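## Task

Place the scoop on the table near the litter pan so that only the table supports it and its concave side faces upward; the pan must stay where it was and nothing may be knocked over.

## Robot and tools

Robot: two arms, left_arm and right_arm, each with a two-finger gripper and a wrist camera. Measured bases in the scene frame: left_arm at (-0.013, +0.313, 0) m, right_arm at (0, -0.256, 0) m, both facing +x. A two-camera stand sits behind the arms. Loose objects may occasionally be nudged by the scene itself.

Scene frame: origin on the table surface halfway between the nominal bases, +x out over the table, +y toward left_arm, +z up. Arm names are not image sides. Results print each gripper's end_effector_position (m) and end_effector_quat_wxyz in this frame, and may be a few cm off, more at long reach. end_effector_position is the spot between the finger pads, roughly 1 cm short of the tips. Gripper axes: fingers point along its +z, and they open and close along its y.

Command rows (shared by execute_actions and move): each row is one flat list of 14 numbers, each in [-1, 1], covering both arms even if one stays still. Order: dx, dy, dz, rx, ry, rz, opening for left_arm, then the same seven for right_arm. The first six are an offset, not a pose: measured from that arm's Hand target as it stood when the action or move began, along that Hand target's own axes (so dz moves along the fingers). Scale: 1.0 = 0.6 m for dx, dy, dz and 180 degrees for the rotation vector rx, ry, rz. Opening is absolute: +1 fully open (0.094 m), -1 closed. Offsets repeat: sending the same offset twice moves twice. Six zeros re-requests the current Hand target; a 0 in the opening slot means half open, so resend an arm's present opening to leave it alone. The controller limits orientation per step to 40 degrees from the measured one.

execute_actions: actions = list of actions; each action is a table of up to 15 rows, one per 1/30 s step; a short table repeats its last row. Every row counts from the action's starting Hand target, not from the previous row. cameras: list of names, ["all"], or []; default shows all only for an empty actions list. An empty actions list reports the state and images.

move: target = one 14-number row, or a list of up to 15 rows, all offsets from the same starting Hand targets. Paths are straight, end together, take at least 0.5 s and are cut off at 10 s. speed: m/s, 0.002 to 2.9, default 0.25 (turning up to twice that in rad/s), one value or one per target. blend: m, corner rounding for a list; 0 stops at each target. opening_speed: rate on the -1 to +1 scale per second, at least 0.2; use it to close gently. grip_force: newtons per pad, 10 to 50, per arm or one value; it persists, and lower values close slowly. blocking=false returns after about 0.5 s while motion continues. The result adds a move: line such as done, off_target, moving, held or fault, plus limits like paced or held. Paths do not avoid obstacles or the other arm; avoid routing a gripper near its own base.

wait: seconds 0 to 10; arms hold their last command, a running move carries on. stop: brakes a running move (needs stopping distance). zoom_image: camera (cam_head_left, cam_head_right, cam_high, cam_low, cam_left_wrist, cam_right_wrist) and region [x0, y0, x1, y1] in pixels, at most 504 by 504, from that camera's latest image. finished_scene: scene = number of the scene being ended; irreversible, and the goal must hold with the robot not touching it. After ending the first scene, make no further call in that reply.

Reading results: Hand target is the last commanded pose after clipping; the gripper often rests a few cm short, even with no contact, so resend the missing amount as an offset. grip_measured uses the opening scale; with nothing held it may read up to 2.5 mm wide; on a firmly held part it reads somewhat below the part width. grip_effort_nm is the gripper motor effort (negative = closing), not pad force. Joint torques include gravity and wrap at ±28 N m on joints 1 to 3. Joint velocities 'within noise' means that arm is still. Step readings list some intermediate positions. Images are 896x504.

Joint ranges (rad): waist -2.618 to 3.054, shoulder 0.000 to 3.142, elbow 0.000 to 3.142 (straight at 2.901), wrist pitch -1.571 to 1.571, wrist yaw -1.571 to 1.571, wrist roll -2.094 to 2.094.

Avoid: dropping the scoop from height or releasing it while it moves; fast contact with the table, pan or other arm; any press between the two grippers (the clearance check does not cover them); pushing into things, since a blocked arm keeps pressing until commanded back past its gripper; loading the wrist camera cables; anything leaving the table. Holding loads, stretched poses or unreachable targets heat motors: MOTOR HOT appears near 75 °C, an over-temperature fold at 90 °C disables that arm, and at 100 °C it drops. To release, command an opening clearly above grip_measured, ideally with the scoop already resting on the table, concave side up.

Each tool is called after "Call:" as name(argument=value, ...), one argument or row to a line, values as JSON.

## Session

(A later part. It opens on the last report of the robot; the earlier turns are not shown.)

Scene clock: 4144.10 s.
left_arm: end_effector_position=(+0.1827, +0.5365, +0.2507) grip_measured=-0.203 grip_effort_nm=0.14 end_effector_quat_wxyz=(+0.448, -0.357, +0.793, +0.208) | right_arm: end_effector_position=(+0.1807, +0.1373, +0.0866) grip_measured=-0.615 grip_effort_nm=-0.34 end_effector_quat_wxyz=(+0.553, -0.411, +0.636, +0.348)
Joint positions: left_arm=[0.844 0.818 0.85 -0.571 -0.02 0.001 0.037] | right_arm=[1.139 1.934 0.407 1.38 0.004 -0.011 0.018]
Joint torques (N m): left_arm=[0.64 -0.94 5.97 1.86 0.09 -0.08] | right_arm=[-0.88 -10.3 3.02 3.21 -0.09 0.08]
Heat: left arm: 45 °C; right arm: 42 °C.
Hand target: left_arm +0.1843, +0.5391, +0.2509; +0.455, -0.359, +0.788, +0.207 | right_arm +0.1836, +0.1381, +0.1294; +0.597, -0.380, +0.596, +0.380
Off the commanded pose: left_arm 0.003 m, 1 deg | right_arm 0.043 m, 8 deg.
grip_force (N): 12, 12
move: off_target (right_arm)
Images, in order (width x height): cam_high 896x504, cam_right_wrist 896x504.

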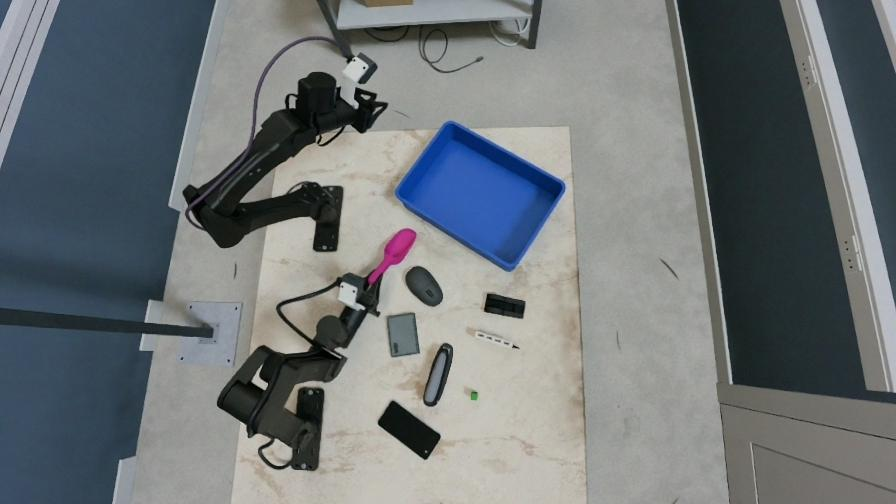

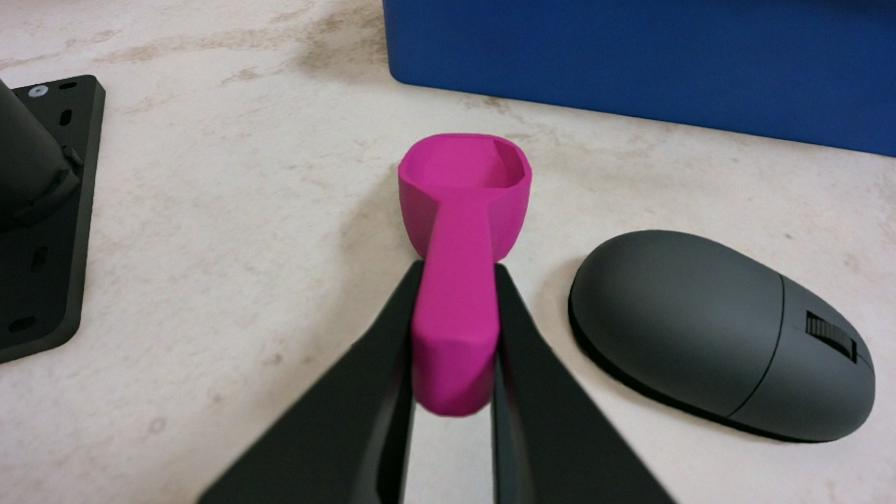

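Call:
move(
  target=[
    [0,0,0,0,0,0,-0.2,0.1,0,-0.015,0,0.139,0,-0.9],
    [0,0,0,0,0,0,-0.2,0.1567,0,-0.0367,0,0.2778,0,-0.9],
  ],
  speed=0.15,
  blend=[0.01,0],
  cameras=["cam_high", "cam_right_wrist"],
)

Scene clock: 4152.80 s.
left_arm: end_effector_position=(+0.1827, +0.5365, +0.2507) grip_measured=-0.203 grip_effort_nm=0.14 end_effector_quat_wxyz=(+0.448, -0.357, +0.793, +0.208) | right_arm: end_effector_position=(+0.1760, +0.1271, +0.0518) grip_measured=-0.615 grip_effort_nm=-0.34 end_effector_quat_wxyz=(+0.320, -0.502, +0.778, +0.200)
Joint positions: left_arm=[0.844 0.818 0.85 -0.571 -0.02 0.001 0.037] | right_arm=[1.139 1.661 0.781 0.083 0.004 -0.009 0.018]
Joint torques (N m): left_arm=[0.7 -0.92 5.93 1.88 0.08 -0.07] | right_arm=[-0.75 -4.9 6.89 0.88 -0.06 0.05]
Heat: left arm: 45 °C; right arm: 42 °C.
Hand target: left_arm +0.1843, +0.5391, +0.2509; +0.455, -0.359, +0.788, +0.207 | right_arm +0.1744, +0.1183, +0.0354; +0.289, -0.505, +0.792, +0.184
Off the commanded pose: left_arm 0.003 m, 1 deg | right_arm 0.019 m, 4 deg.
grip_force (N): 12, 12
move: off_target (right_arm)
Images, in order (width x height): cam_high 896x504, cam_right_wrist 896x504.

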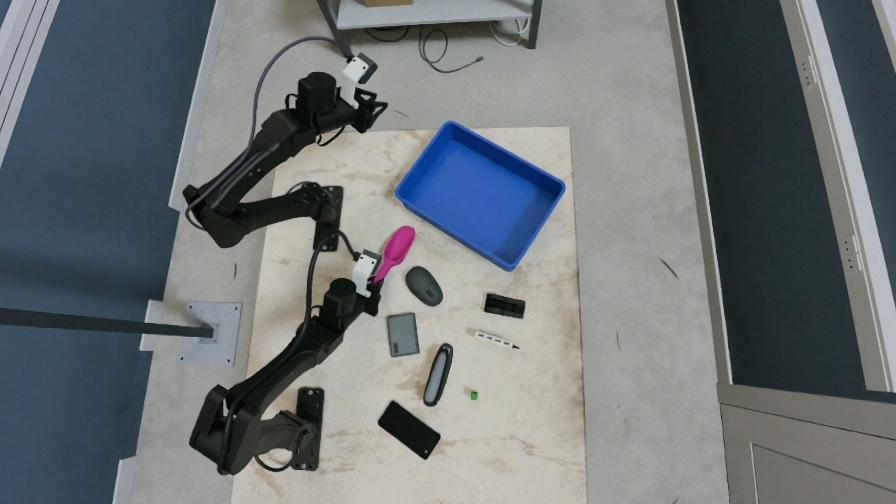

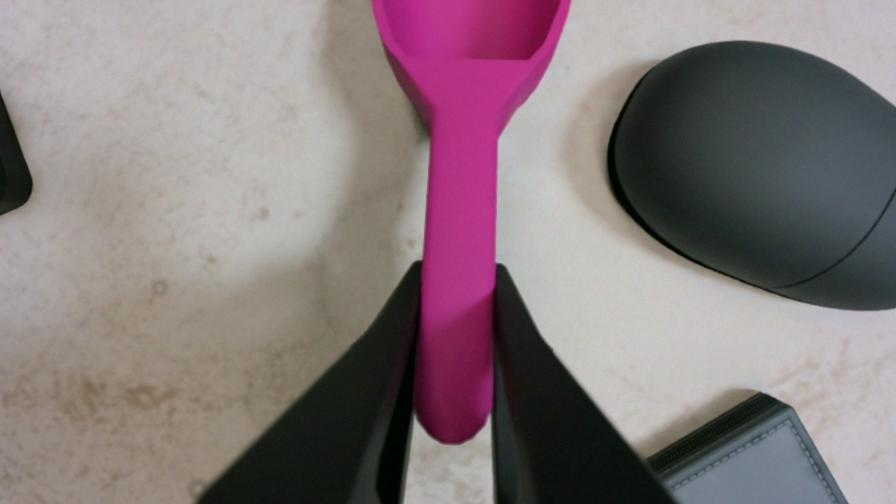

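Call:
move(
  target=[0,0,0,0,0,0,-0.2,0.0107,0,0.0128,0,0,0,-0.9],
  speed=0.06,
)

Call:
move(
  target=[0,0,0,0,0,0,-0.2,0.0107,0,0.0128,0,0,0,-0.9],
  speed=0.06,
)

Scene clock: 4158.97 s.
left_arm: end_effector_position=(+0.1827, +0.5365, +0.2507) grip_measured=-0.203 grip_effort_nm=0.14 end_effector_quat_wxyz=(+0.448, -0.357, +0.793, +0.208) | right_arm: end_effector_position=(+0.1756, +0.1262, +0.0413) grip_measured=-0.615 grip_effort_nm=-0.34 end_effector_quat_wxyz=(+0.311, -0.504, +0.782, +0.195)
Joint positions: left_arm=[0.844 0.818 0.85 -0.571 -0.02 0.001 0.037] | right_arm=[1.139 1.69 0.781 0.089 0.004 -0.009 0.018]
Joint torques (N m): left_arm=[0.68 -0.91 6.01 1.85 0.07 -0.1] | right_arm=[-0.77 -5 5.45 1.3 -0.04 0.03]
Heat: left arm: 45 °C; right arm: 41 °C.
Hand target: left_arm +0.1843, +0.5391, +0.2509; +0.455, -0.359, +0.788, +0.207 | right_arm +0.1744, +0.1182, +0.0252; +0.289, -0.505, +0.792, +0.184
Off the commanded pose: left_arm 0.003 m, 1 deg | right_arm 0.018 m, 3 deg.
grip_force (N): 12, 12
move: off_target (right_arm)

Scene clock: 4159.77 s.
left_arm: end_effector_position=(+0.1827, +0.5365, +0.2507) grip_measured=-0.203 grip_effort_nm=0.14 end_effector_quat_wxyz=(+0.448, -0.357, +0.793, +0.208) | right_arm: end_effector_position=(+0.1766, +0.1283, +0.0334) grip_measured=-0.615 grip_effort_nm=-0.34 end_effector_quat_wxyz=(+0.313, -0.504, +0.781, +0.196)
Joint positions: left_arm=[0.844 0.818 0.85 -0.571 -0.02 0.001 0.037] | right_arm=[1.139 1.719 0.771 0.133 0.004 -0.009 0.018]
Joint torques (N m): left_arm=[0.65 -0.9 5.96 1.87 0.07 -0.1] | right_arm=[-0.76 -5.18 4.83 1.3 -0.06 0.03]
Heat: left arm: 45 °C; right arm: 41 °C.
Hand target: left_arm +0.1843, +0.5391, +0.2509; +0.455, -0.359, +0.788, +0.207 | right_arm +0.1744, +0.1182, +0.0151; +0.289, -0.505, +0.792, +0.183
Off the commanded pose: left_arm 0.003 m, 1 deg | right_arm 0.021 m, 3 deg.
grip_force (N): 12, 12
move: off_target (right_arm)

Call:
move(
  target=[0,0,0,0,0,0,-0.2,0.005,0,0.006,0,0,0,-0.9],
  speed=0.06,
)

Call:
move(
  target=[0,0,0,0,0,0,-0.2,0,0,0,0,0,0,-0.2],
  speed=0.06,
  opening_speed=0.6,
  grip_force=50,
  cameras=["cam_right_wrist"],
)

Scene clock: 4163.67 s.
left_arm: end_effector_position=(+0.1827, +0.5365, +0.2507) grip_measured=-0.203 grip_effort_nm=0.14 end_effector_quat_wxyz=(+0.448, -0.357, +0.793, +0.208) | right_arm: end_effector_position=(+0.1776, +0.1305, +0.0320) grip_measured=-0.615 grip_effort_nm=-0.34 end_effector_quat_wxyz=(+0.318, -0.502, +0.779, +0.199)
Joint positions: left_arm=[0.844 0.818 0.85 -0.571 -0.02 0.001 0.037] | right_arm=[1.139 1.731 0.766 0.163 0.004 -0.009 0.018]
Joint torques (N m): left_arm=[0.7 -0.87 5.98 1.87 0.09 -0.09] | right_arm=[-0.76 -5.04 4.56 1.21 -0.05 0.03]
Heat: left arm: 45 °C; right arm: 41 °C.
Hand target: left_arm +0.1843, +0.5391, +0.2509; +0.455, -0.359, +0.788, +0.207 | right_arm +0.1744, +0.1182, +0.0105; +0.289, -0.505, +0.792, +0.184
Off the commanded pose: left_arm 0.003 m, 1 deg | right_arm 0.025 m, 4 deg.
grip_force (N): 12, 12
move: off_target (right_arm)

Scene clock: 4165.03 s.
left_arm: end_effector_position=(+0.1827, +0.5365, +0.2507) grip_measured=-0.203 grip_effort_nm=0.14 end_effector_quat_wxyz=(+0.448, -0.357, +0.793, +0.208) | right_arm: end_effector_position=(+0.1720, +0.1184, +0.0136) grip_measured=-0.202 grip_effort_nm=0.11 end_effector_quat_wxyz=(+0.291, -0.509, +0.789, +0.183)
Joint positions: left_arm=[0.844 0.818 0.85 -0.571 -0.02 0.001 0.037] | right_arm=[1.139 1.749 0.751 0.13 0.004 -0.008 0.037]
Joint torques (N m): left_arm=[0.68 -0.87 6.02 1.87 0.09 -0.1] | right_arm=[-0.8 -6.3 5.65 1.53 -0.06 0.03]
Heat: left arm: 46 °C; right arm: 41 °C.
Hand target: left_arm +0.1843, +0.5391, +0.2509; +0.455, -0.359, +0.788, +0.207 | right_arm +0.1744, +0.1183, +0.0106; +0.289, -0.505, +0.792, +0.184
Off the commanded pose: left_arm 0.003 m, 1 deg | right_arm 0.004 m, 1 deg.
move: done
Images, in order (width x height): cam_right_wrist 896x504.

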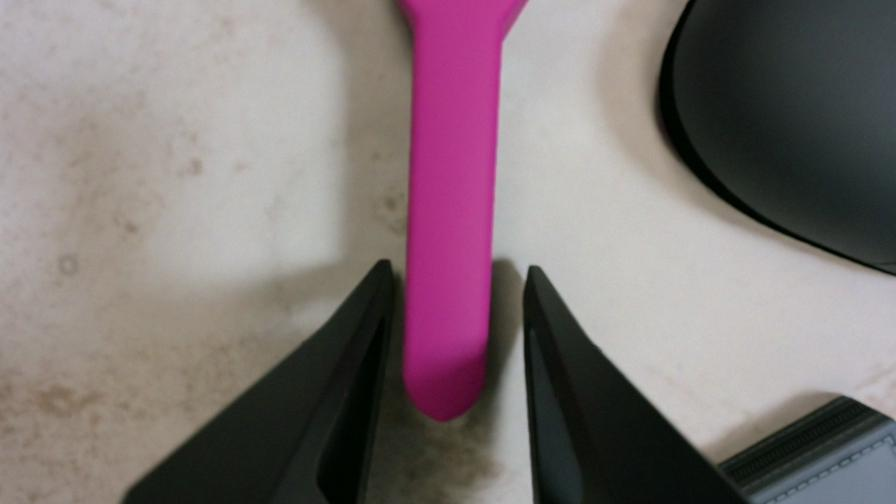

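Call:
move(
  target=[0,0,0,0,0,0,-0.2,0,0,-0.15,0,0,0,-0.2],
  speed=0.12,
  cameras=["cam_right_wrist", "cam_high", "cam_head_right"],
)

Scene clock: 4170.23 s.
left_arm: end_effector_position=(+0.1827, +0.5365, +0.2507) grip_measured=-0.203 grip_effort_nm=0.14 end_effector_quat_wxyz=(+0.448, -0.357, +0.793, +0.208) | right_arm: end_effector_position=(+0.1468, +0.0638, +0.0689) grip_measured=-0.202 grip_effort_nm=0.11 end_effector_quat_wxyz=(+0.275, -0.513, +0.795, +0.172)
Joint positions: left_arm=[0.844 0.818 0.85 -0.571 -0.02 0.001 0.037] | right_arm=[1.139 1.386 0.688 -0.212 0.004 -0.008 0.037]
Joint torques (N m): left_arm=[0.69 -0.91 5.97 1.87 0.1 -0.1] | right_arm=[-0.9 -7.32 6.38 1.51 -0.05 0.02]
Heat: left arm: 46 °C; right arm: 41 °C.
Hand target: left_arm +0.1843, +0.5391, +0.2509; +0.455, -0.359, +0.788, +0.207 | right_arm +0.1499, +0.0659, +0.0795; +0.289, -0.505, +0.792, +0.184
Off the commanded pose: left_arm 0.003 m, 1 deg | right_arm 0.011 m, 2 deg.
move: off_target (right_arm)
Images, in order (width x height): cam_head_right 896x504, cam_high 896x504, cam_right_wrist 896x504.

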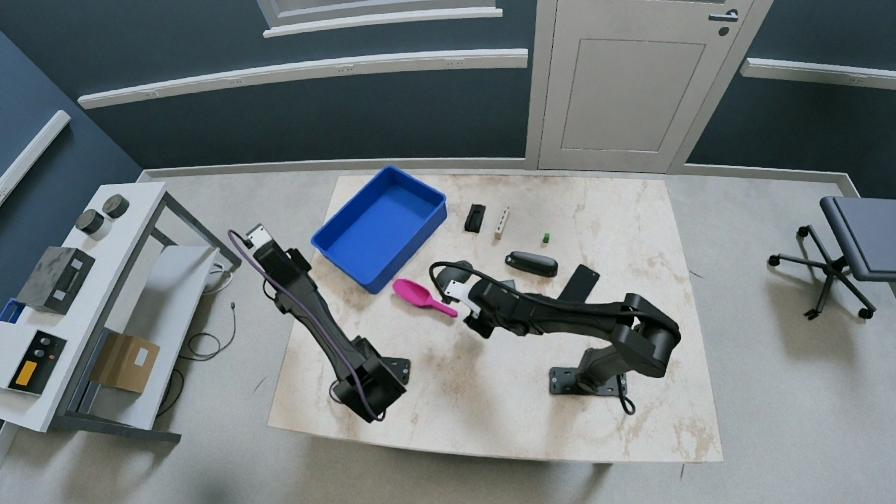

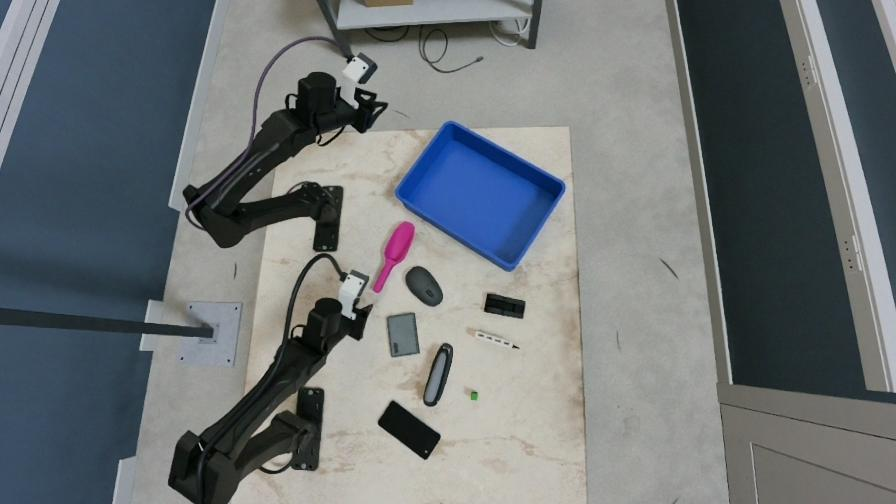

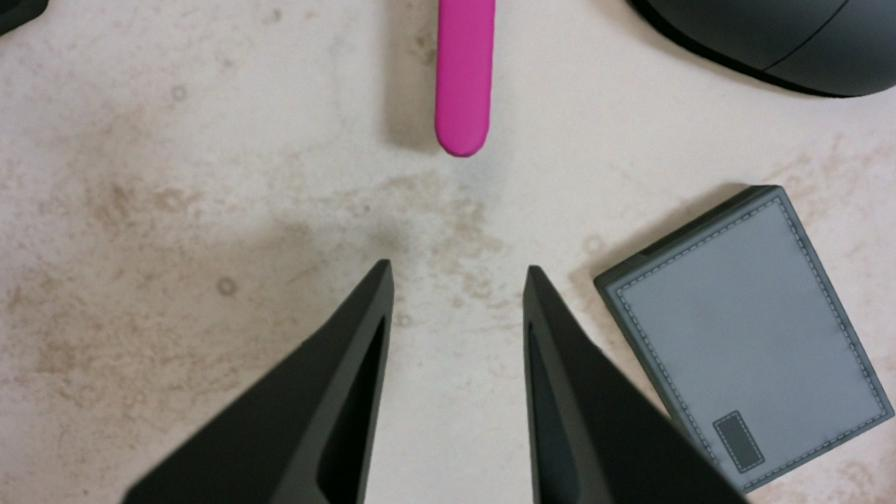

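Call:
zoom_image(
  camera="cam_high",
  region=[350, 170, 500, 300],
)

Scaled by 3.360.

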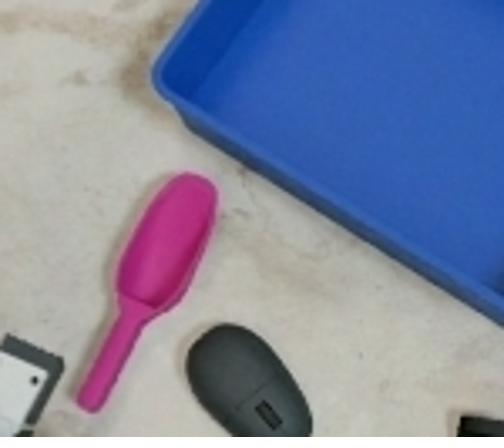

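Call:
move(
  target=[
    [0,0,0,0,0,0,-0.2,-0.016,-0.577,-0.4218,0.2143,0,0.2553,-0.2],
    [0,0,0,0,0,0,-0.2,0.4443,-0.5738,-0.8082,0.4108,0,0.4894,-0.2],
  ],
  speed=0.35,
  blend=[0.05,0],
  cameras=["cam_high"],
)

Scene clock: 4437.63 s.
left_arm: end_effector_position=(+0.1827, +0.5365, +0.2507) grip_measured=-0.203 grip_effort_nm=0.14 end_effector_quat_wxyz=(+0.448, -0.357, +0.793, +0.208) | right_arm: end_effector_position=(+0.2369, -0.5398, +0.2644) grip_measured=-0.202 grip_effort_nm=0.10 end_effector_quat_wxyz=(+0.287, +0.402, +0.859, -0.136)
Joint positions: left_arm=[0.844 0.818 0.85 -0.571 -0.02 0.001 0.037] | right_arm=[-0.877 1.425 1.527 -1.027 0.002 -0.003 0.037]
Joint torques (N m): left_arm=[0.68 -0.91 5.91 1.88 0.08 -0.11] | right_arm=[-0.14 -4.77 9.36 1.66 -0.07 -0.04]
Heat: left arm: 48 °C; right arm: 42 °C.
Hand target: left_arm +0.1843, +0.5391, +0.2509; +0.455, -0.359, +0.788, +0.207 | right_arm +0.2437, -0.5473, +0.2795; +0.310, +0.397, +0.851, -0.144
Off the commanded pose: left_arm 0.003 m, 1 deg | right_arm 0.018 m, 3 deg.
move: off_target (right_arm)
Images, in order (width x height): cam_high 896x504.

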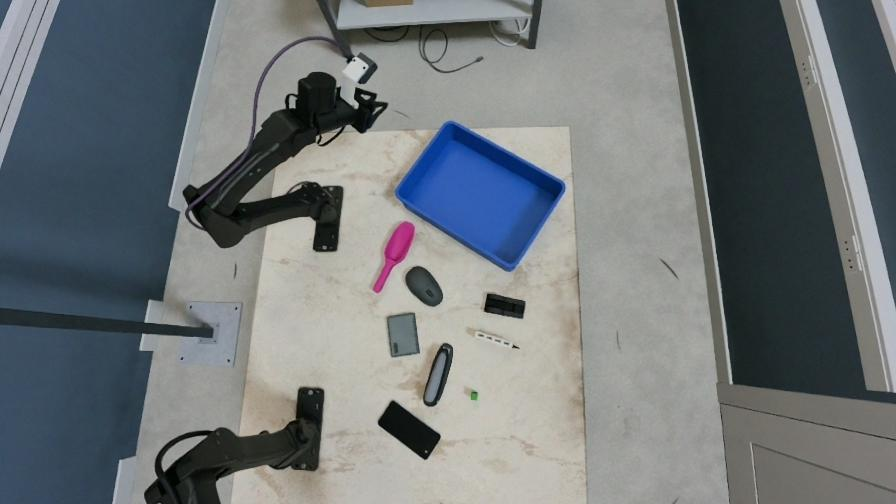

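Call:
move(
  target=[
    [0.0302,-0.4043,-0.2188,0.2598,0,0.15,0.1,0,0,0,0,0,0,-0.2],
    [0.4848,-0.4573,-0.3731,0.3387,0.084,0.8597,0.1,0,0,0,0,0,0,-0.2],
  ],
  speed=0.35,
  blend=[0.05,0],
  cameras=["cam_high", "cam_left_wrist"],
)

Scene clock: 4446.60 s.
left_arm: end_effector_position=(+0.1663, +0.1066, +0.1076) grip_measured=+0.097 grip_effort_nm=0.13 end_effector_quat_wxyz=(-0.079, +0.828, +0.542, +0.121) | right_arm: end_effector_position=(+0.2369, -0.5398, +0.2644) grip_measured=-0.202 grip_effort_nm=0.10 end_effector_quat_wxyz=(+0.287, +0.402, +0.859, -0.136)
Joint positions: left_arm=[-1.005 1.726 1.367 -1.38 -0.237 0.949 0.052] | right_arm=[-0.877 1.425 1.527 -1.027 0.002 -0.003 0.037]
Joint torques (N m): left_arm=[-0.5 -6.95 8.17 -0.13 -0.24 0.12] | right_arm=[-0.17 -4.83 9.36 1.66 -0.07 -0.05]
Heat: left arm: 46 °C; right arm: 42 °C.
Hand target: left_arm +0.1686, +0.1028, +0.1111; -0.080, +0.831, +0.536, +0.124 | right_arm +0.2437, -0.5473, +0.2795; +0.310, +0.397, +0.851, -0.144
Off the commanded pose: left_arm 0.006 m, 1 deg | right_arm 0.018 m, 3 deg.
move: off_target (right_arm)
Images, in order (width x height): cam_high 896x504, cam_left_wrist 896x504.

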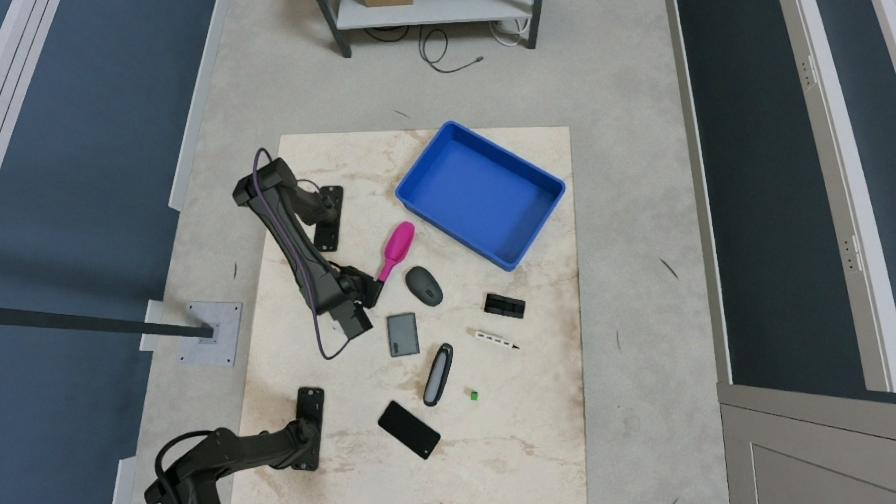

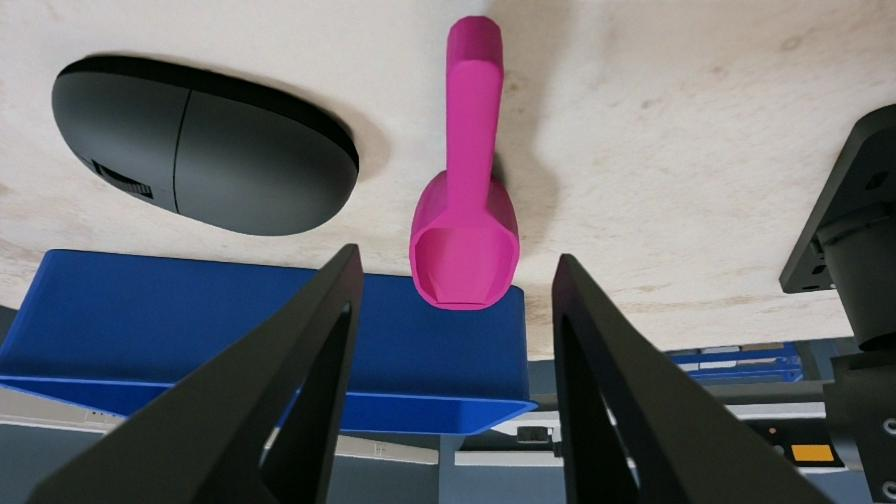

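Call:
move(
  target=[
    [-0.0383,0,0.08,0,0,0,0.1,0,0,0,0,0,0,-0.2],
    [-0.0383,0,0.1506,0,0,0,0.1,0,0,0,0,0,0,-0.2],
  ],
  speed=[0.15,0.07],
  blend=[0.01,0],
  cameras=["cam_left_wrist"],
)

Scene clock: 4469.37 s.
left_arm: end_effector_position=(+0.1684, +0.1038, +0.0243) grip_measured=+0.097 grip_effort_nm=0.13 end_effector_quat_wxyz=(-0.073, +0.831, +0.538, +0.121) | right_arm: end_effector_position=(+0.2369, -0.5398, +0.2644) grip_measured=-0.202 grip_effort_nm=0.10 end_effector_quat_wxyz=(+0.287, +0.402, +0.859, -0.136)
Joint positions: left_arm=[-1.006 1.813 1.13 -1.041 -0.24 0.961 0.052] | right_arm=[-0.877 1.425 1.527 -1.027 0.002 -0.003 0.037]
Joint torques (N m): left_arm=[0.73 -7.15 4.22 0.16 -0.23 0.12] | right_arm=[-0.2 -4.83 9.37 1.66 -0.05 -0.05]
Heat: left arm: 42 °C; right arm: 42 °C.
Hand target: left_arm +0.1704, +0.1069, +0.0180; -0.080, +0.831, +0.536, +0.124 | right_arm +0.2437, -0.5473, +0.2795; +0.310, +0.397, +0.851, -0.144
Off the commanded pose: left_arm 0.007 m, 1 deg | right_arm 0.018 m, 3 deg.
move: off_target (right_arm)
Images, in order (width x height): cam_left_wrist 896x504.

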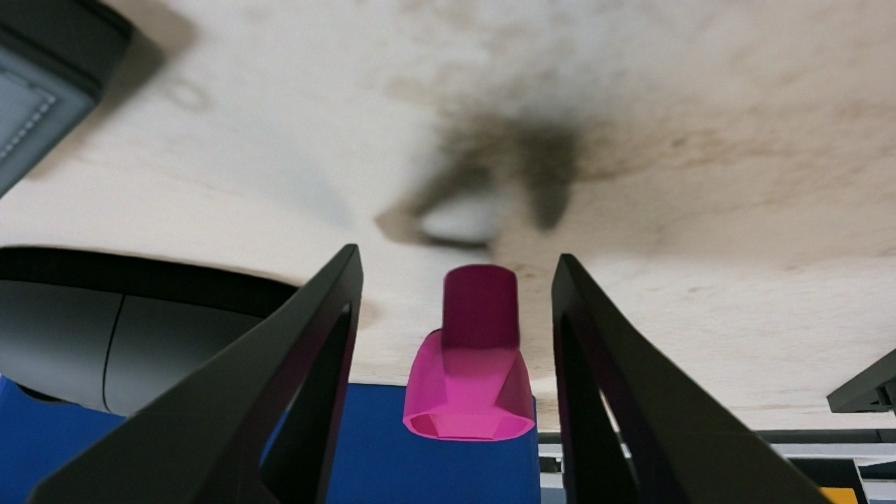

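Call:
move(
  target=[0.0478,0,0.0146,0,0,0,0.1,0,0,0,0,0,0,-0.2],
  speed=0.1,
  cameras=["cam_left_wrist"],
)

Scene clock: 4504.40 s.
left_arm: end_effector_position=(+0.1800, +0.1292, +0.0166) grip_measured=+0.097 grip_effort_nm=0.13 end_effector_quat_wxyz=(-0.086, +0.833, +0.534, +0.120) | right_arm: end_effector_position=(+0.2369, -0.5398, +0.2644) grip_measured=-0.202 grip_effort_nm=0.10 end_effector_quat_wxyz=(+0.287, +0.402, +0.859, -0.136)
Joint positions: left_arm=[-0.924 1.794 1.069 -1.005 -0.251 1.049 0.052] | right_arm=[-0.877 1.425 1.527 -1.027 0.002 -0.003 0.037]
Joint torques (N m): left_arm=[1.21 -10.44 2.97 0.16 -0.26 0.11] | right_arm=[-0.16 -4.81 9.32 1.65 -0.05 -0.04]
Heat: left arm: 39 °C; right arm: 42 °C.
Hand target: left_arm +0.1828, +0.1342, +0.0180; -0.080, +0.831, +0.536, +0.124 | right_arm +0.2437, -0.5473, +0.2795; +0.310, +0.397, +0.851, -0.144
Off the commanded pose: left_arm 0.006 m, 1 deg | right_arm 0.018 m, 3 deg.
move: off_target (right_arm)
Images, in order (width x height): cam_left_wrist 896x504.

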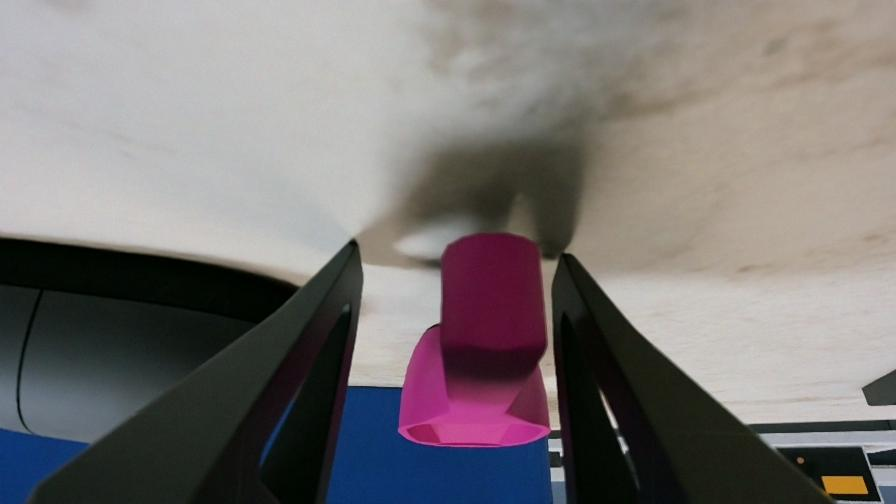

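Call:
move(
  target=[
    [0,-0.01,-0.01,0,0,0,0.1,0,0,0,0,0,0,-0.2],
    [0,-0.01,-0.01,0,0,0,-0.9,0,0,0,0,0,0,-0.2],
    [0.0487,-0.01,-0.169,0,0,0,-0.9,0,0,0,0,0,0,-0.2],
    [-0.239,-0.0178,-0.4249,0.0641,0,-0.2098,-0.9,0,0,0,0,0,0,-0.2],
    [-0.2736,0.0247,-0.4878,-0.1685,-0.6094,-0.1973,-0.9,0,0,0,0,0,0,-0.2],
  ],
  speed=[0.1,0.1,0.3,0.3,0.3],
  blend=[0,0,0.03,0.03,0],
  opening_speed=0.8,
  grip_force=50,
  cameras=["cam_high", "cam_left_wrist"],
)

Scene clock: 4542.60 s.
left_arm: end_effector_position=(+0.0942, -0.0933, +0.2457) grip_measured=-0.639 grip_effort_nm=-1.03 end_effector_quat_wxyz=(+0.593, +0.407, +0.528, -0.452) | right_arm: end_effector_position=(+0.2369, -0.5398, +0.2644) grip_measured=-0.202 grip_effort_nm=0.10 end_effector_quat_wxyz=(+0.287, +0.402, +0.859, -0.136)
Joint positions: left_arm=[-1.311 1.407 0.472 1.047 -0.01 0.006 0.017] | right_arm=[-0.877 1.425 1.527 -1.027 0.002 -0.003 0.037]
Joint torques (N m): left_arm=[0.61 -4.56 5.7 2.06 0.03 -0.07] | right_arm=[-0.16 -4.86 9.32 1.66 -0.05 -0.06]
Heat: left arm: 38 °C; right arm: 42 °C.
Hand target: left_arm +0.0961, -0.0927, +0.2501; +0.599, +0.399, +0.521, -0.459 | right_arm +0.2437, -0.5473, +0.2795; +0.310, +0.397, +0.851, -0.144
Off the commanded pose: left_arm 0.005 m, 2 deg | right_arm 0.018 m, 3 deg.
move: off_target (right_arm)
Images, in order (width x height): cam_high 896x504, cam_left_wrist 896x504.

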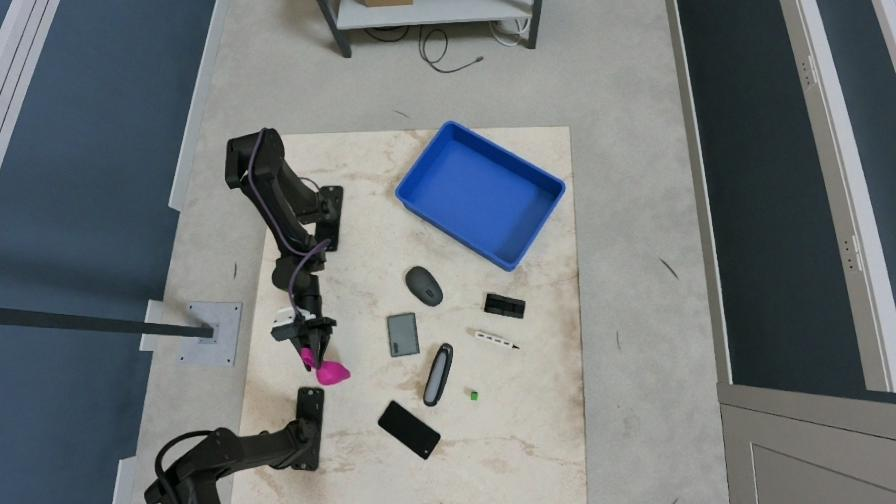

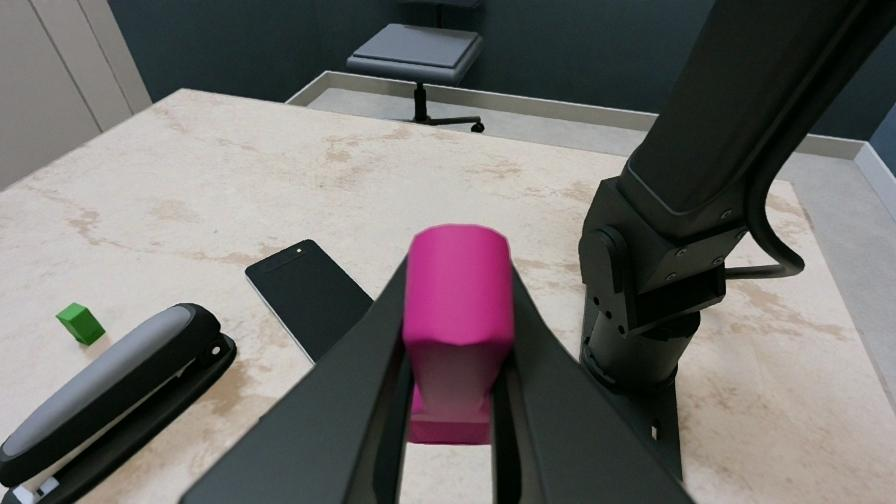

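Call:
move(
  target=[
    [0.0908,0,-0.0127,0,0,0,-0.9,0,0,0,0,0,0,-0.2],
    [0.1512,0,-0.0261,0,0,0,-0.9,0,0,0,0,0,0,-0.2],
    [0.1628,0,-0.0572,0,0,0,-0.9,0,0,0,0,0,0,-0.2],
    [0.1883,0,-0.1032,0,0.0444,0,-0.9,0,0,0,0,0,0,-0.2],
    [0.2852,0,-0.132,0,0.1833,0,-0.9,0,0,0,0,0,0,-0.2],
    [0.3805,0,-0.1672,0,0.3222,0,-0.9,0,0,0,0,0,0,-0.2],
  ],
  speed=[0.12,0.06,0.05,0.05,0.15,0.15],
  blend=[0.01,0.008,0.008,0.01,0.01,0],
  grip_force=12,
  cameras=["cam_high", "cam_left_wrist", "cam_head_right"],
)

Scene clock: 4562.67 s.
left_arm: end_effector_position=(+0.0806, -0.0408, +0.0320) grip_measured=-0.628 grip_effort_nm=-0.34 end_effector_quat_wxyz=(+0.312, +0.563, +0.728, -0.235) | right_arm: end_effector_position=(+0.2369, -0.5398, +0.2644) grip_measured=-0.202 grip_effort_nm=0.10 end_effector_quat_wxyz=(+0.287, +0.402, +0.859, -0.136)
Joint positions: left_arm=[-1.311 1.513 0.501 0.243 -0.01 0.002 0.017] | right_arm=[-0.877 1.425 1.527 -1.027 0.002 -0.003 0.037]
Joint torques (N m): left_arm=[0.59 -3.34 6.01 0.74 0.07 -0.09] | right_arm=[-0.16 -4.85 9.36 1.65 -0.05 -0.05]
Heat: left arm: 43 °C; right arm: 42 °C.
Hand target: left_arm +0.0785, -0.0276, +0.0100; +0.272, +0.571, +0.746, -0.208 | right_arm +0.2437, -0.5473, +0.2795; +0.310, +0.397, +0.851, -0.144
Off the commanded pose: left_arm 0.026 m, 6 deg | right_arm 0.018 m, 3 deg.
grip_force (N): 12, 12
move: off_target (left_arm, right_arm)
Images, in order (width x height): cam_head_right 896x504, cam_high 896x504, cam_left_wrist 896x504.

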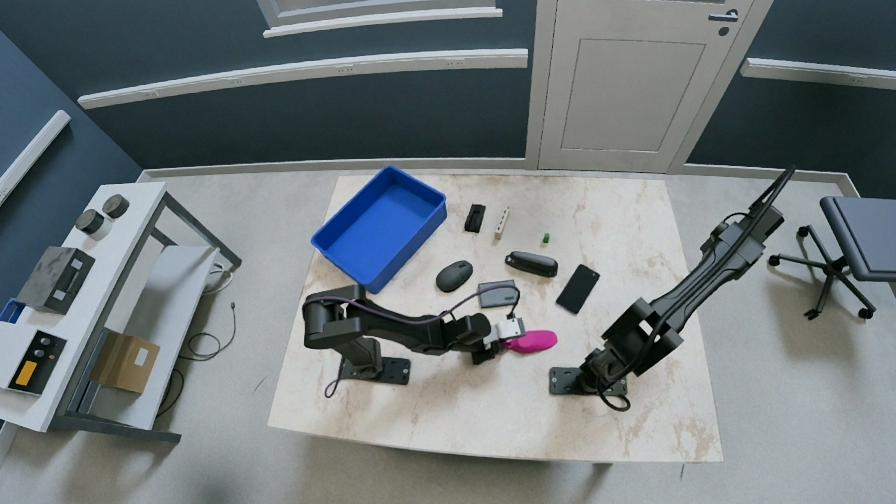

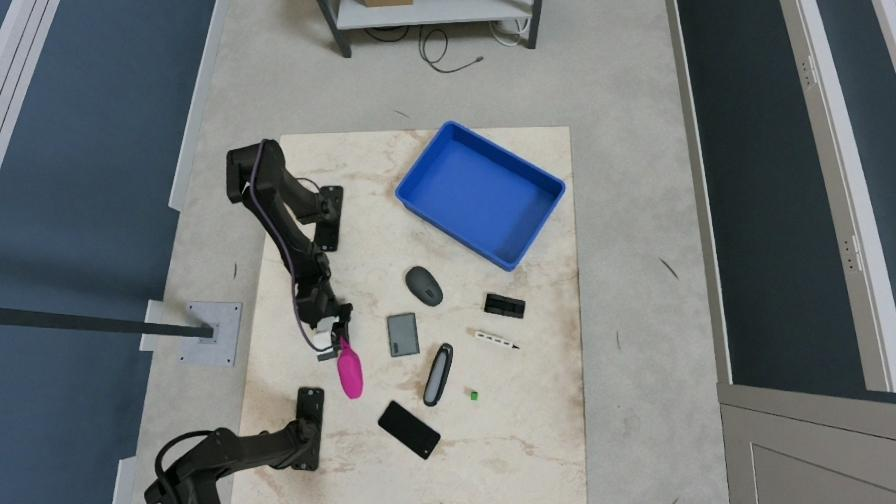

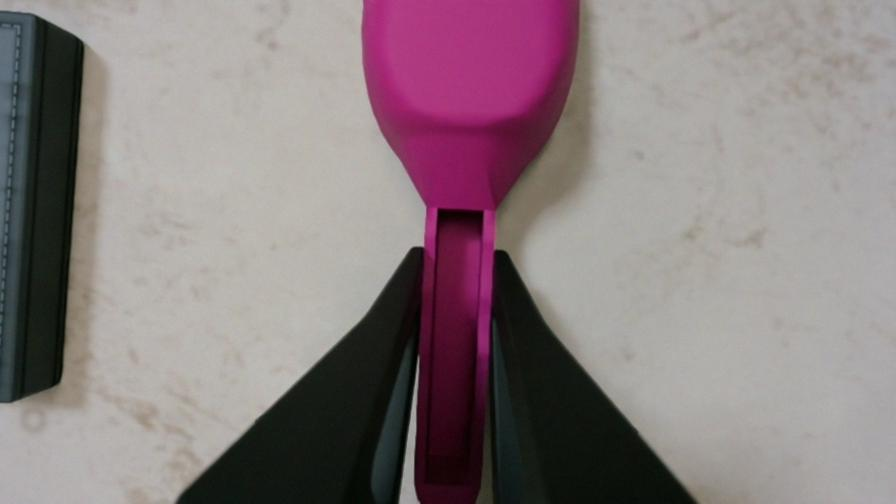

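Call:
move(
  target=[
    [0,0,0,0,0,0,-0.2,0,0,0,0,0,0,-0.2],
    [0,0,-0.13,0,0,0,-0.2,0,0,0,0,0,0,-0.2],
  ],
  speed=[0.1,0.15],
  opening_speed=0.6,
  grip_force=50,
  cameras=["cam_high", "cam_left_wrist"],
)

Scene clock: 4572.37 s.
left_arm: end_effector_position=(+0.0608, +0.0232, +0.0604) grip_measured=-0.203 grip_effort_nm=0.14 end_effector_quat_wxyz=(+0.257, +0.580, +0.745, -0.203) | right_arm: end_effector_position=(+0.2369, -0.5398, +0.2644) grip_measured=-0.202 grip_effort_nm=0.10 end_effector_quat_wxyz=(+0.287, +0.402, +0.859, -0.136)
Joint positions: left_arm=[-1.311 1.155 0.494 -0.242 0.008 0.002 0.037] | right_arm=[-0.877 1.425 1.527 -1.027 0.002 -0.003 0.037]
Joint torques (N m): left_arm=[0.61 -5.55 7.01 1.34 -0.12 -0.09] | right_arm=[-0.13 -4.83 9.35 1.65 -0.07 -0.04]
Heat: left arm: 41 °C; right arm: 42 °C.
Hand target: left_arm +0.0654, +0.0209, +0.0697; +0.271, +0.571, +0.746, -0.208 | right_arm +0.2437, -0.5473, +0.2795; +0.310, +0.397, +0.851, -0.144
Off the commanded pose: left_arm 0.011 m, 2 deg | right_arm 0.018 m, 3 deg.
move: off_target (left_arm, right_arm)
Images, in order (width x height): cam_high 896x504, cam_left_wrist 896x504.

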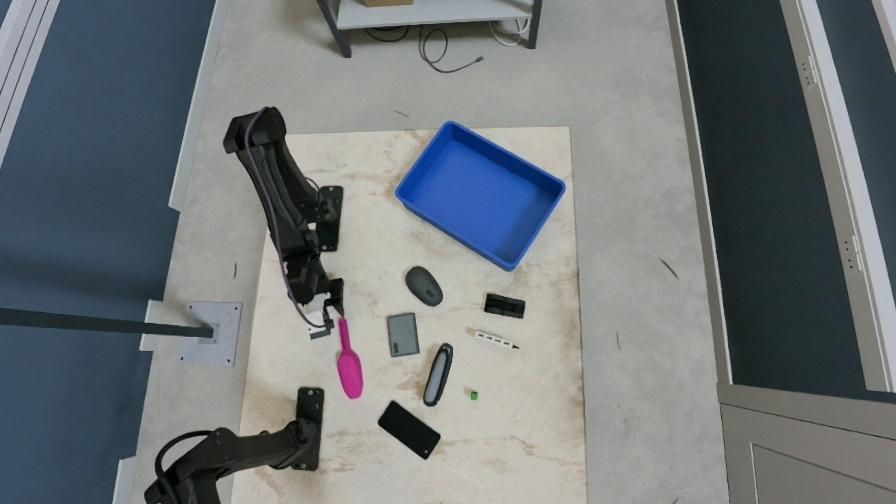

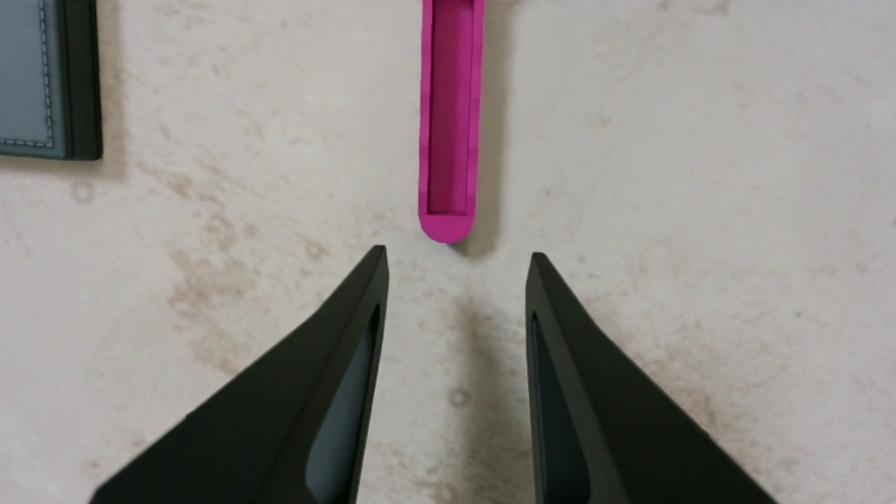

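Call:
move(
  target=[
    [-0.0009,0.4528,-0.4563,-0.2322,0,-0.2766,-0.2,0.2386,0.4345,-0.135,-0.1786,0,-0.2128,0.2],
    [0.4075,0.4143,-0.7337,-0.443,0,-0.5277,-0.2,0.8757,0.3945,-0.3422,-0.1732,0.0953,-0.8513,0.2],
  ],
  speed=0.4,
  blend=[0.05,0],
  cameras=["cam_high", "cam_right_wrist"],
)

Scene clock: 4609.27 s.
left_arm: end_effector_position=(+0.1820, +0.5334, +0.2477) grip_measured=-0.203 grip_effort_nm=0.14 end_effector_quat_wxyz=(+0.304, -0.384, +0.861, +0.136) | right_arm: end_effector_position=(+0.0821, +0.0080, +0.0959) grip_measured=+0.198 grip_effort_nm=0.09 end_effector_quat_wxyz=(+0.093, +0.777, -0.610, +0.123)
Joint positions: left_arm=[0.852 1.104 1.222 -1.009 0.003 0.004 0.037] | right_arm=[1.356 1.855 1.468 -1.462 0.14 -0.435 0.056]
Joint torques (N m): left_arm=[0.65 -2.58 6.24 1.52 -0.1 -0.07] | right_arm=[0.08 -7.21 7.83 -0.27 0 -0.14]
Heat: left arm: 39 °C; right arm: 42 °C.
Hand target: left_arm +0.1830, +0.5397, +0.2497; +0.311, -0.390, +0.855, +0.142 | right_arm +0.0818, +0.0143, +0.0989; +0.091, +0.780, -0.608, +0.117
Off the commanded pose: left_arm 0.007 m, 1 deg | right_arm 0.007 m, 1 deg.
move: done
Images, in order (width x height): cam_high 896x504, cam_right_wrist 896x504.

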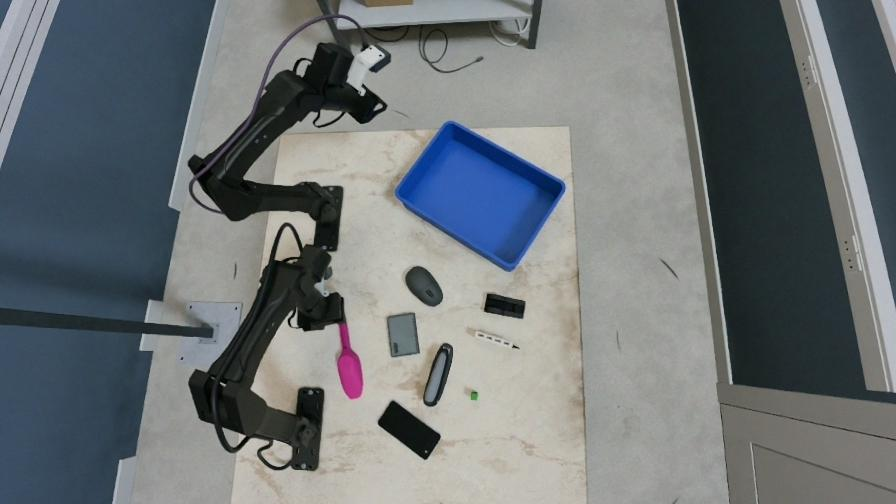

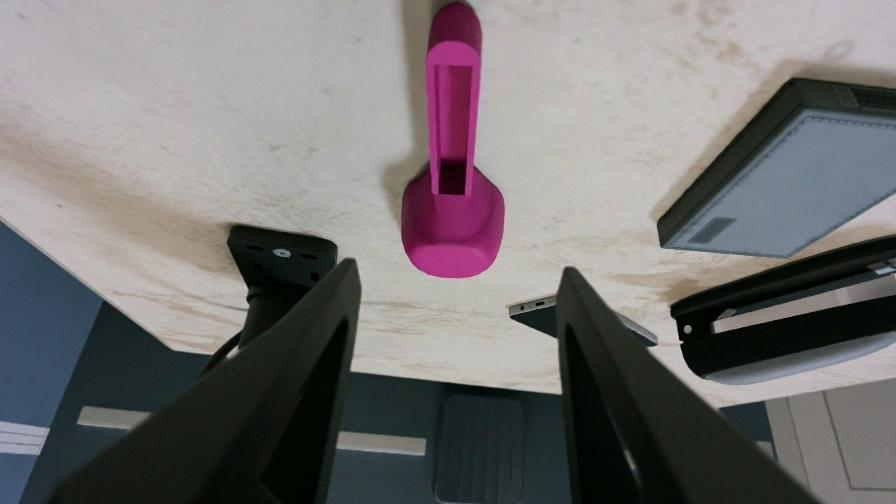

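Call:
move(
  target=[
    [0,0,0,0,0,0,-0.2,0,0.01,0.1,0,0,0,0.2],
    [0,0,0,0,0,0,-0.2,0,0.01,0.155,0,0,0,0.2],
  ],
  speed=[0.15,0.06],
  blend=[0.01,0],
  cameras=["cam_right_wrist"],
)

Scene clock: 4620.33 s.
left_arm: end_effector_position=(+0.1820, +0.5334, +0.2477) grip_measured=-0.203 grip_effort_nm=0.14 end_effector_quat_wxyz=(+0.304, -0.385, +0.861, +0.136) | right_arm: end_effector_position=(+0.0809, -0.0147, +0.0150) grip_measured=+0.198 grip_effort_nm=0.10 end_effector_quat_wxyz=(+0.088, +0.780, -0.608, +0.118)
Joint positions: left_arm=[0.852 1.104 1.222 -1.009 0.003 0.003 0.037] | right_arm=[1.341 1.855 1.134 -1.111 0.14 -0.457 0.056]
Joint torques (N m): left_arm=[0.62 -2.61 6.23 1.52 -0.09 -0.09] | right_arm=[-0.81 -6.22 4.83 -0.03 0.06 -0.12]
Heat: left arm: 39 °C; right arm: 43 °C.
Hand target: left_arm +0.1830, +0.5397, +0.2497; +0.311, -0.391, +0.855, +0.142 | right_arm +0.0826, -0.0135, +0.0100; +0.091, +0.780, -0.608, +0.117
Off the commanded pose: left_arm 0.007 m, 1 deg | right_arm 0.005 m, 0 deg.
move: done
Images, in order (width x height): cam_right_wrist 896x504.

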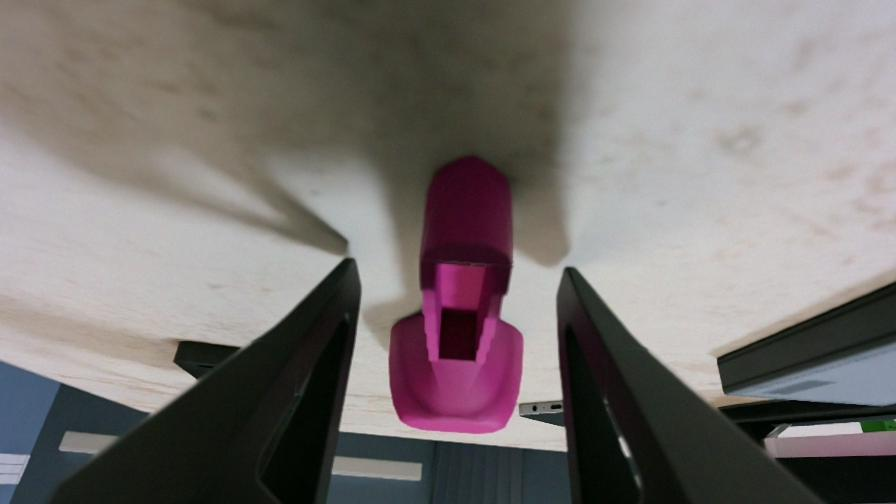

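Call:
move(
  target=[
    [0,0,0,0,0,0,-0.2,0,0,0,0,0,0,-0.9],
    [0,0,0,0,0,0,-0.2,0.0487,0,-0.159,0,0,0,-0.9],
    [0,0,0,0,0,0,-0.2,-0.05,-0.188,-0.3811,-0.0633,0,0.2071,-0.9],
    [0,0,0,0,0,0,-0.2,-0.1344,-0.2722,-0.4591,0.1664,-0.6099,0.1948,-0.9],
  ],
  speed=[0.1,0.3,0.3,0.3],
  blend=[0,0.03,0.03,0],
  opening_speed=0.8,
  cameras=["cam_high", "cam_right_wrist"],
)

Scene clock: 4644.93 s.
left_arm: end_effector_position=(+0.1820, +0.5334, +0.2477) grip_measured=-0.203 grip_effort_nm=0.14 end_effector_quat_wxyz=(+0.304, -0.385, +0.861, +0.136) | right_arm: end_effector_position=(+0.1986, +0.1780, +0.2386) grip_measured=-0.629 grip_effort_nm=-1.03 end_effector_quat_wxyz=(+0.626, -0.366, +0.565, +0.395)
Joint positions: left_arm=[0.852 1.104 1.222 -1.009 0.003 0.003 0.037] | right_arm=[1.14 1.64 0.677 1.058 0.002 -0.012 0.017]
Joint torques (N m): left_arm=[0.68 -2.62 6.31 1.53 -0.1 -0.08] | right_arm=[-0.87 -5.89 7.15 2.32 -0.07 0.1]
Heat: left arm: 40 °C; right arm: 42 °C.
Hand target: left_arm +0.1830, +0.5397, +0.2497; +0.311, -0.391, +0.855, +0.142 | right_arm +0.2023, +0.1793, +0.2499; +0.636, -0.354, +0.553, +0.406
Off the commanded pose: left_arm 0.007 m, 1 deg | right_arm 0.012 m, 3 deg.
move: off_target (right_arm)
Images, in order (width x height): cam_high 896x504, cam_right_wrist 896x504.

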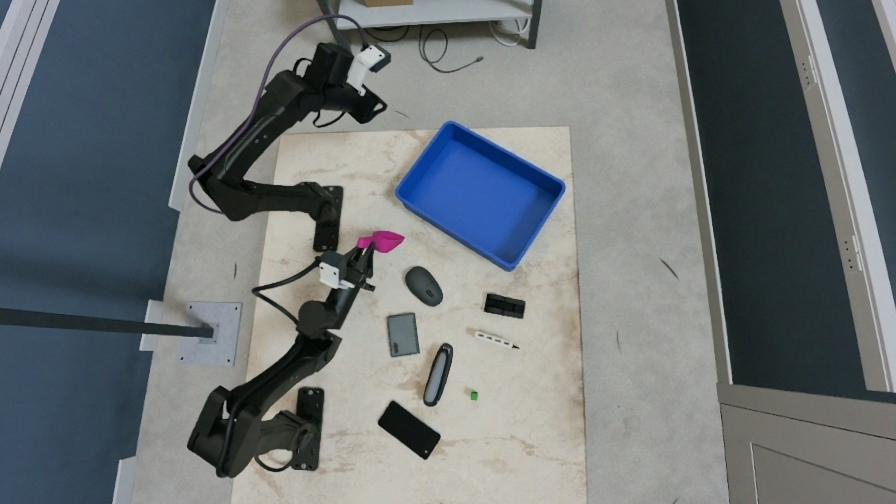

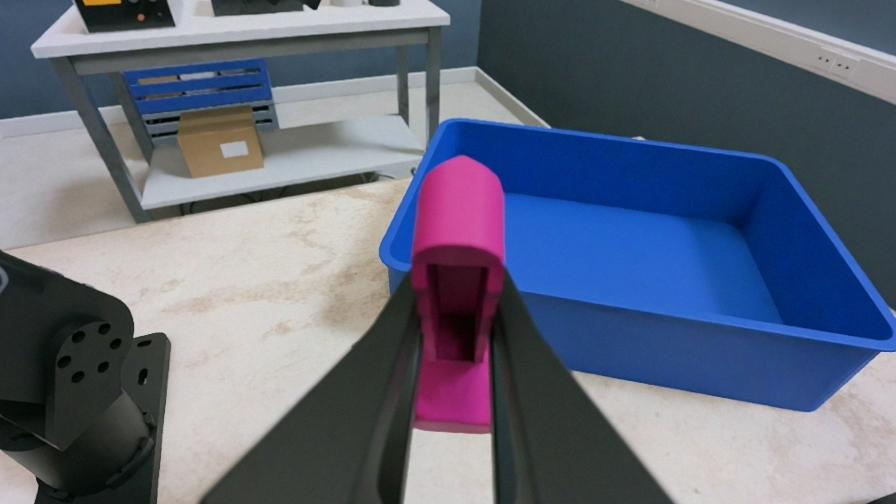

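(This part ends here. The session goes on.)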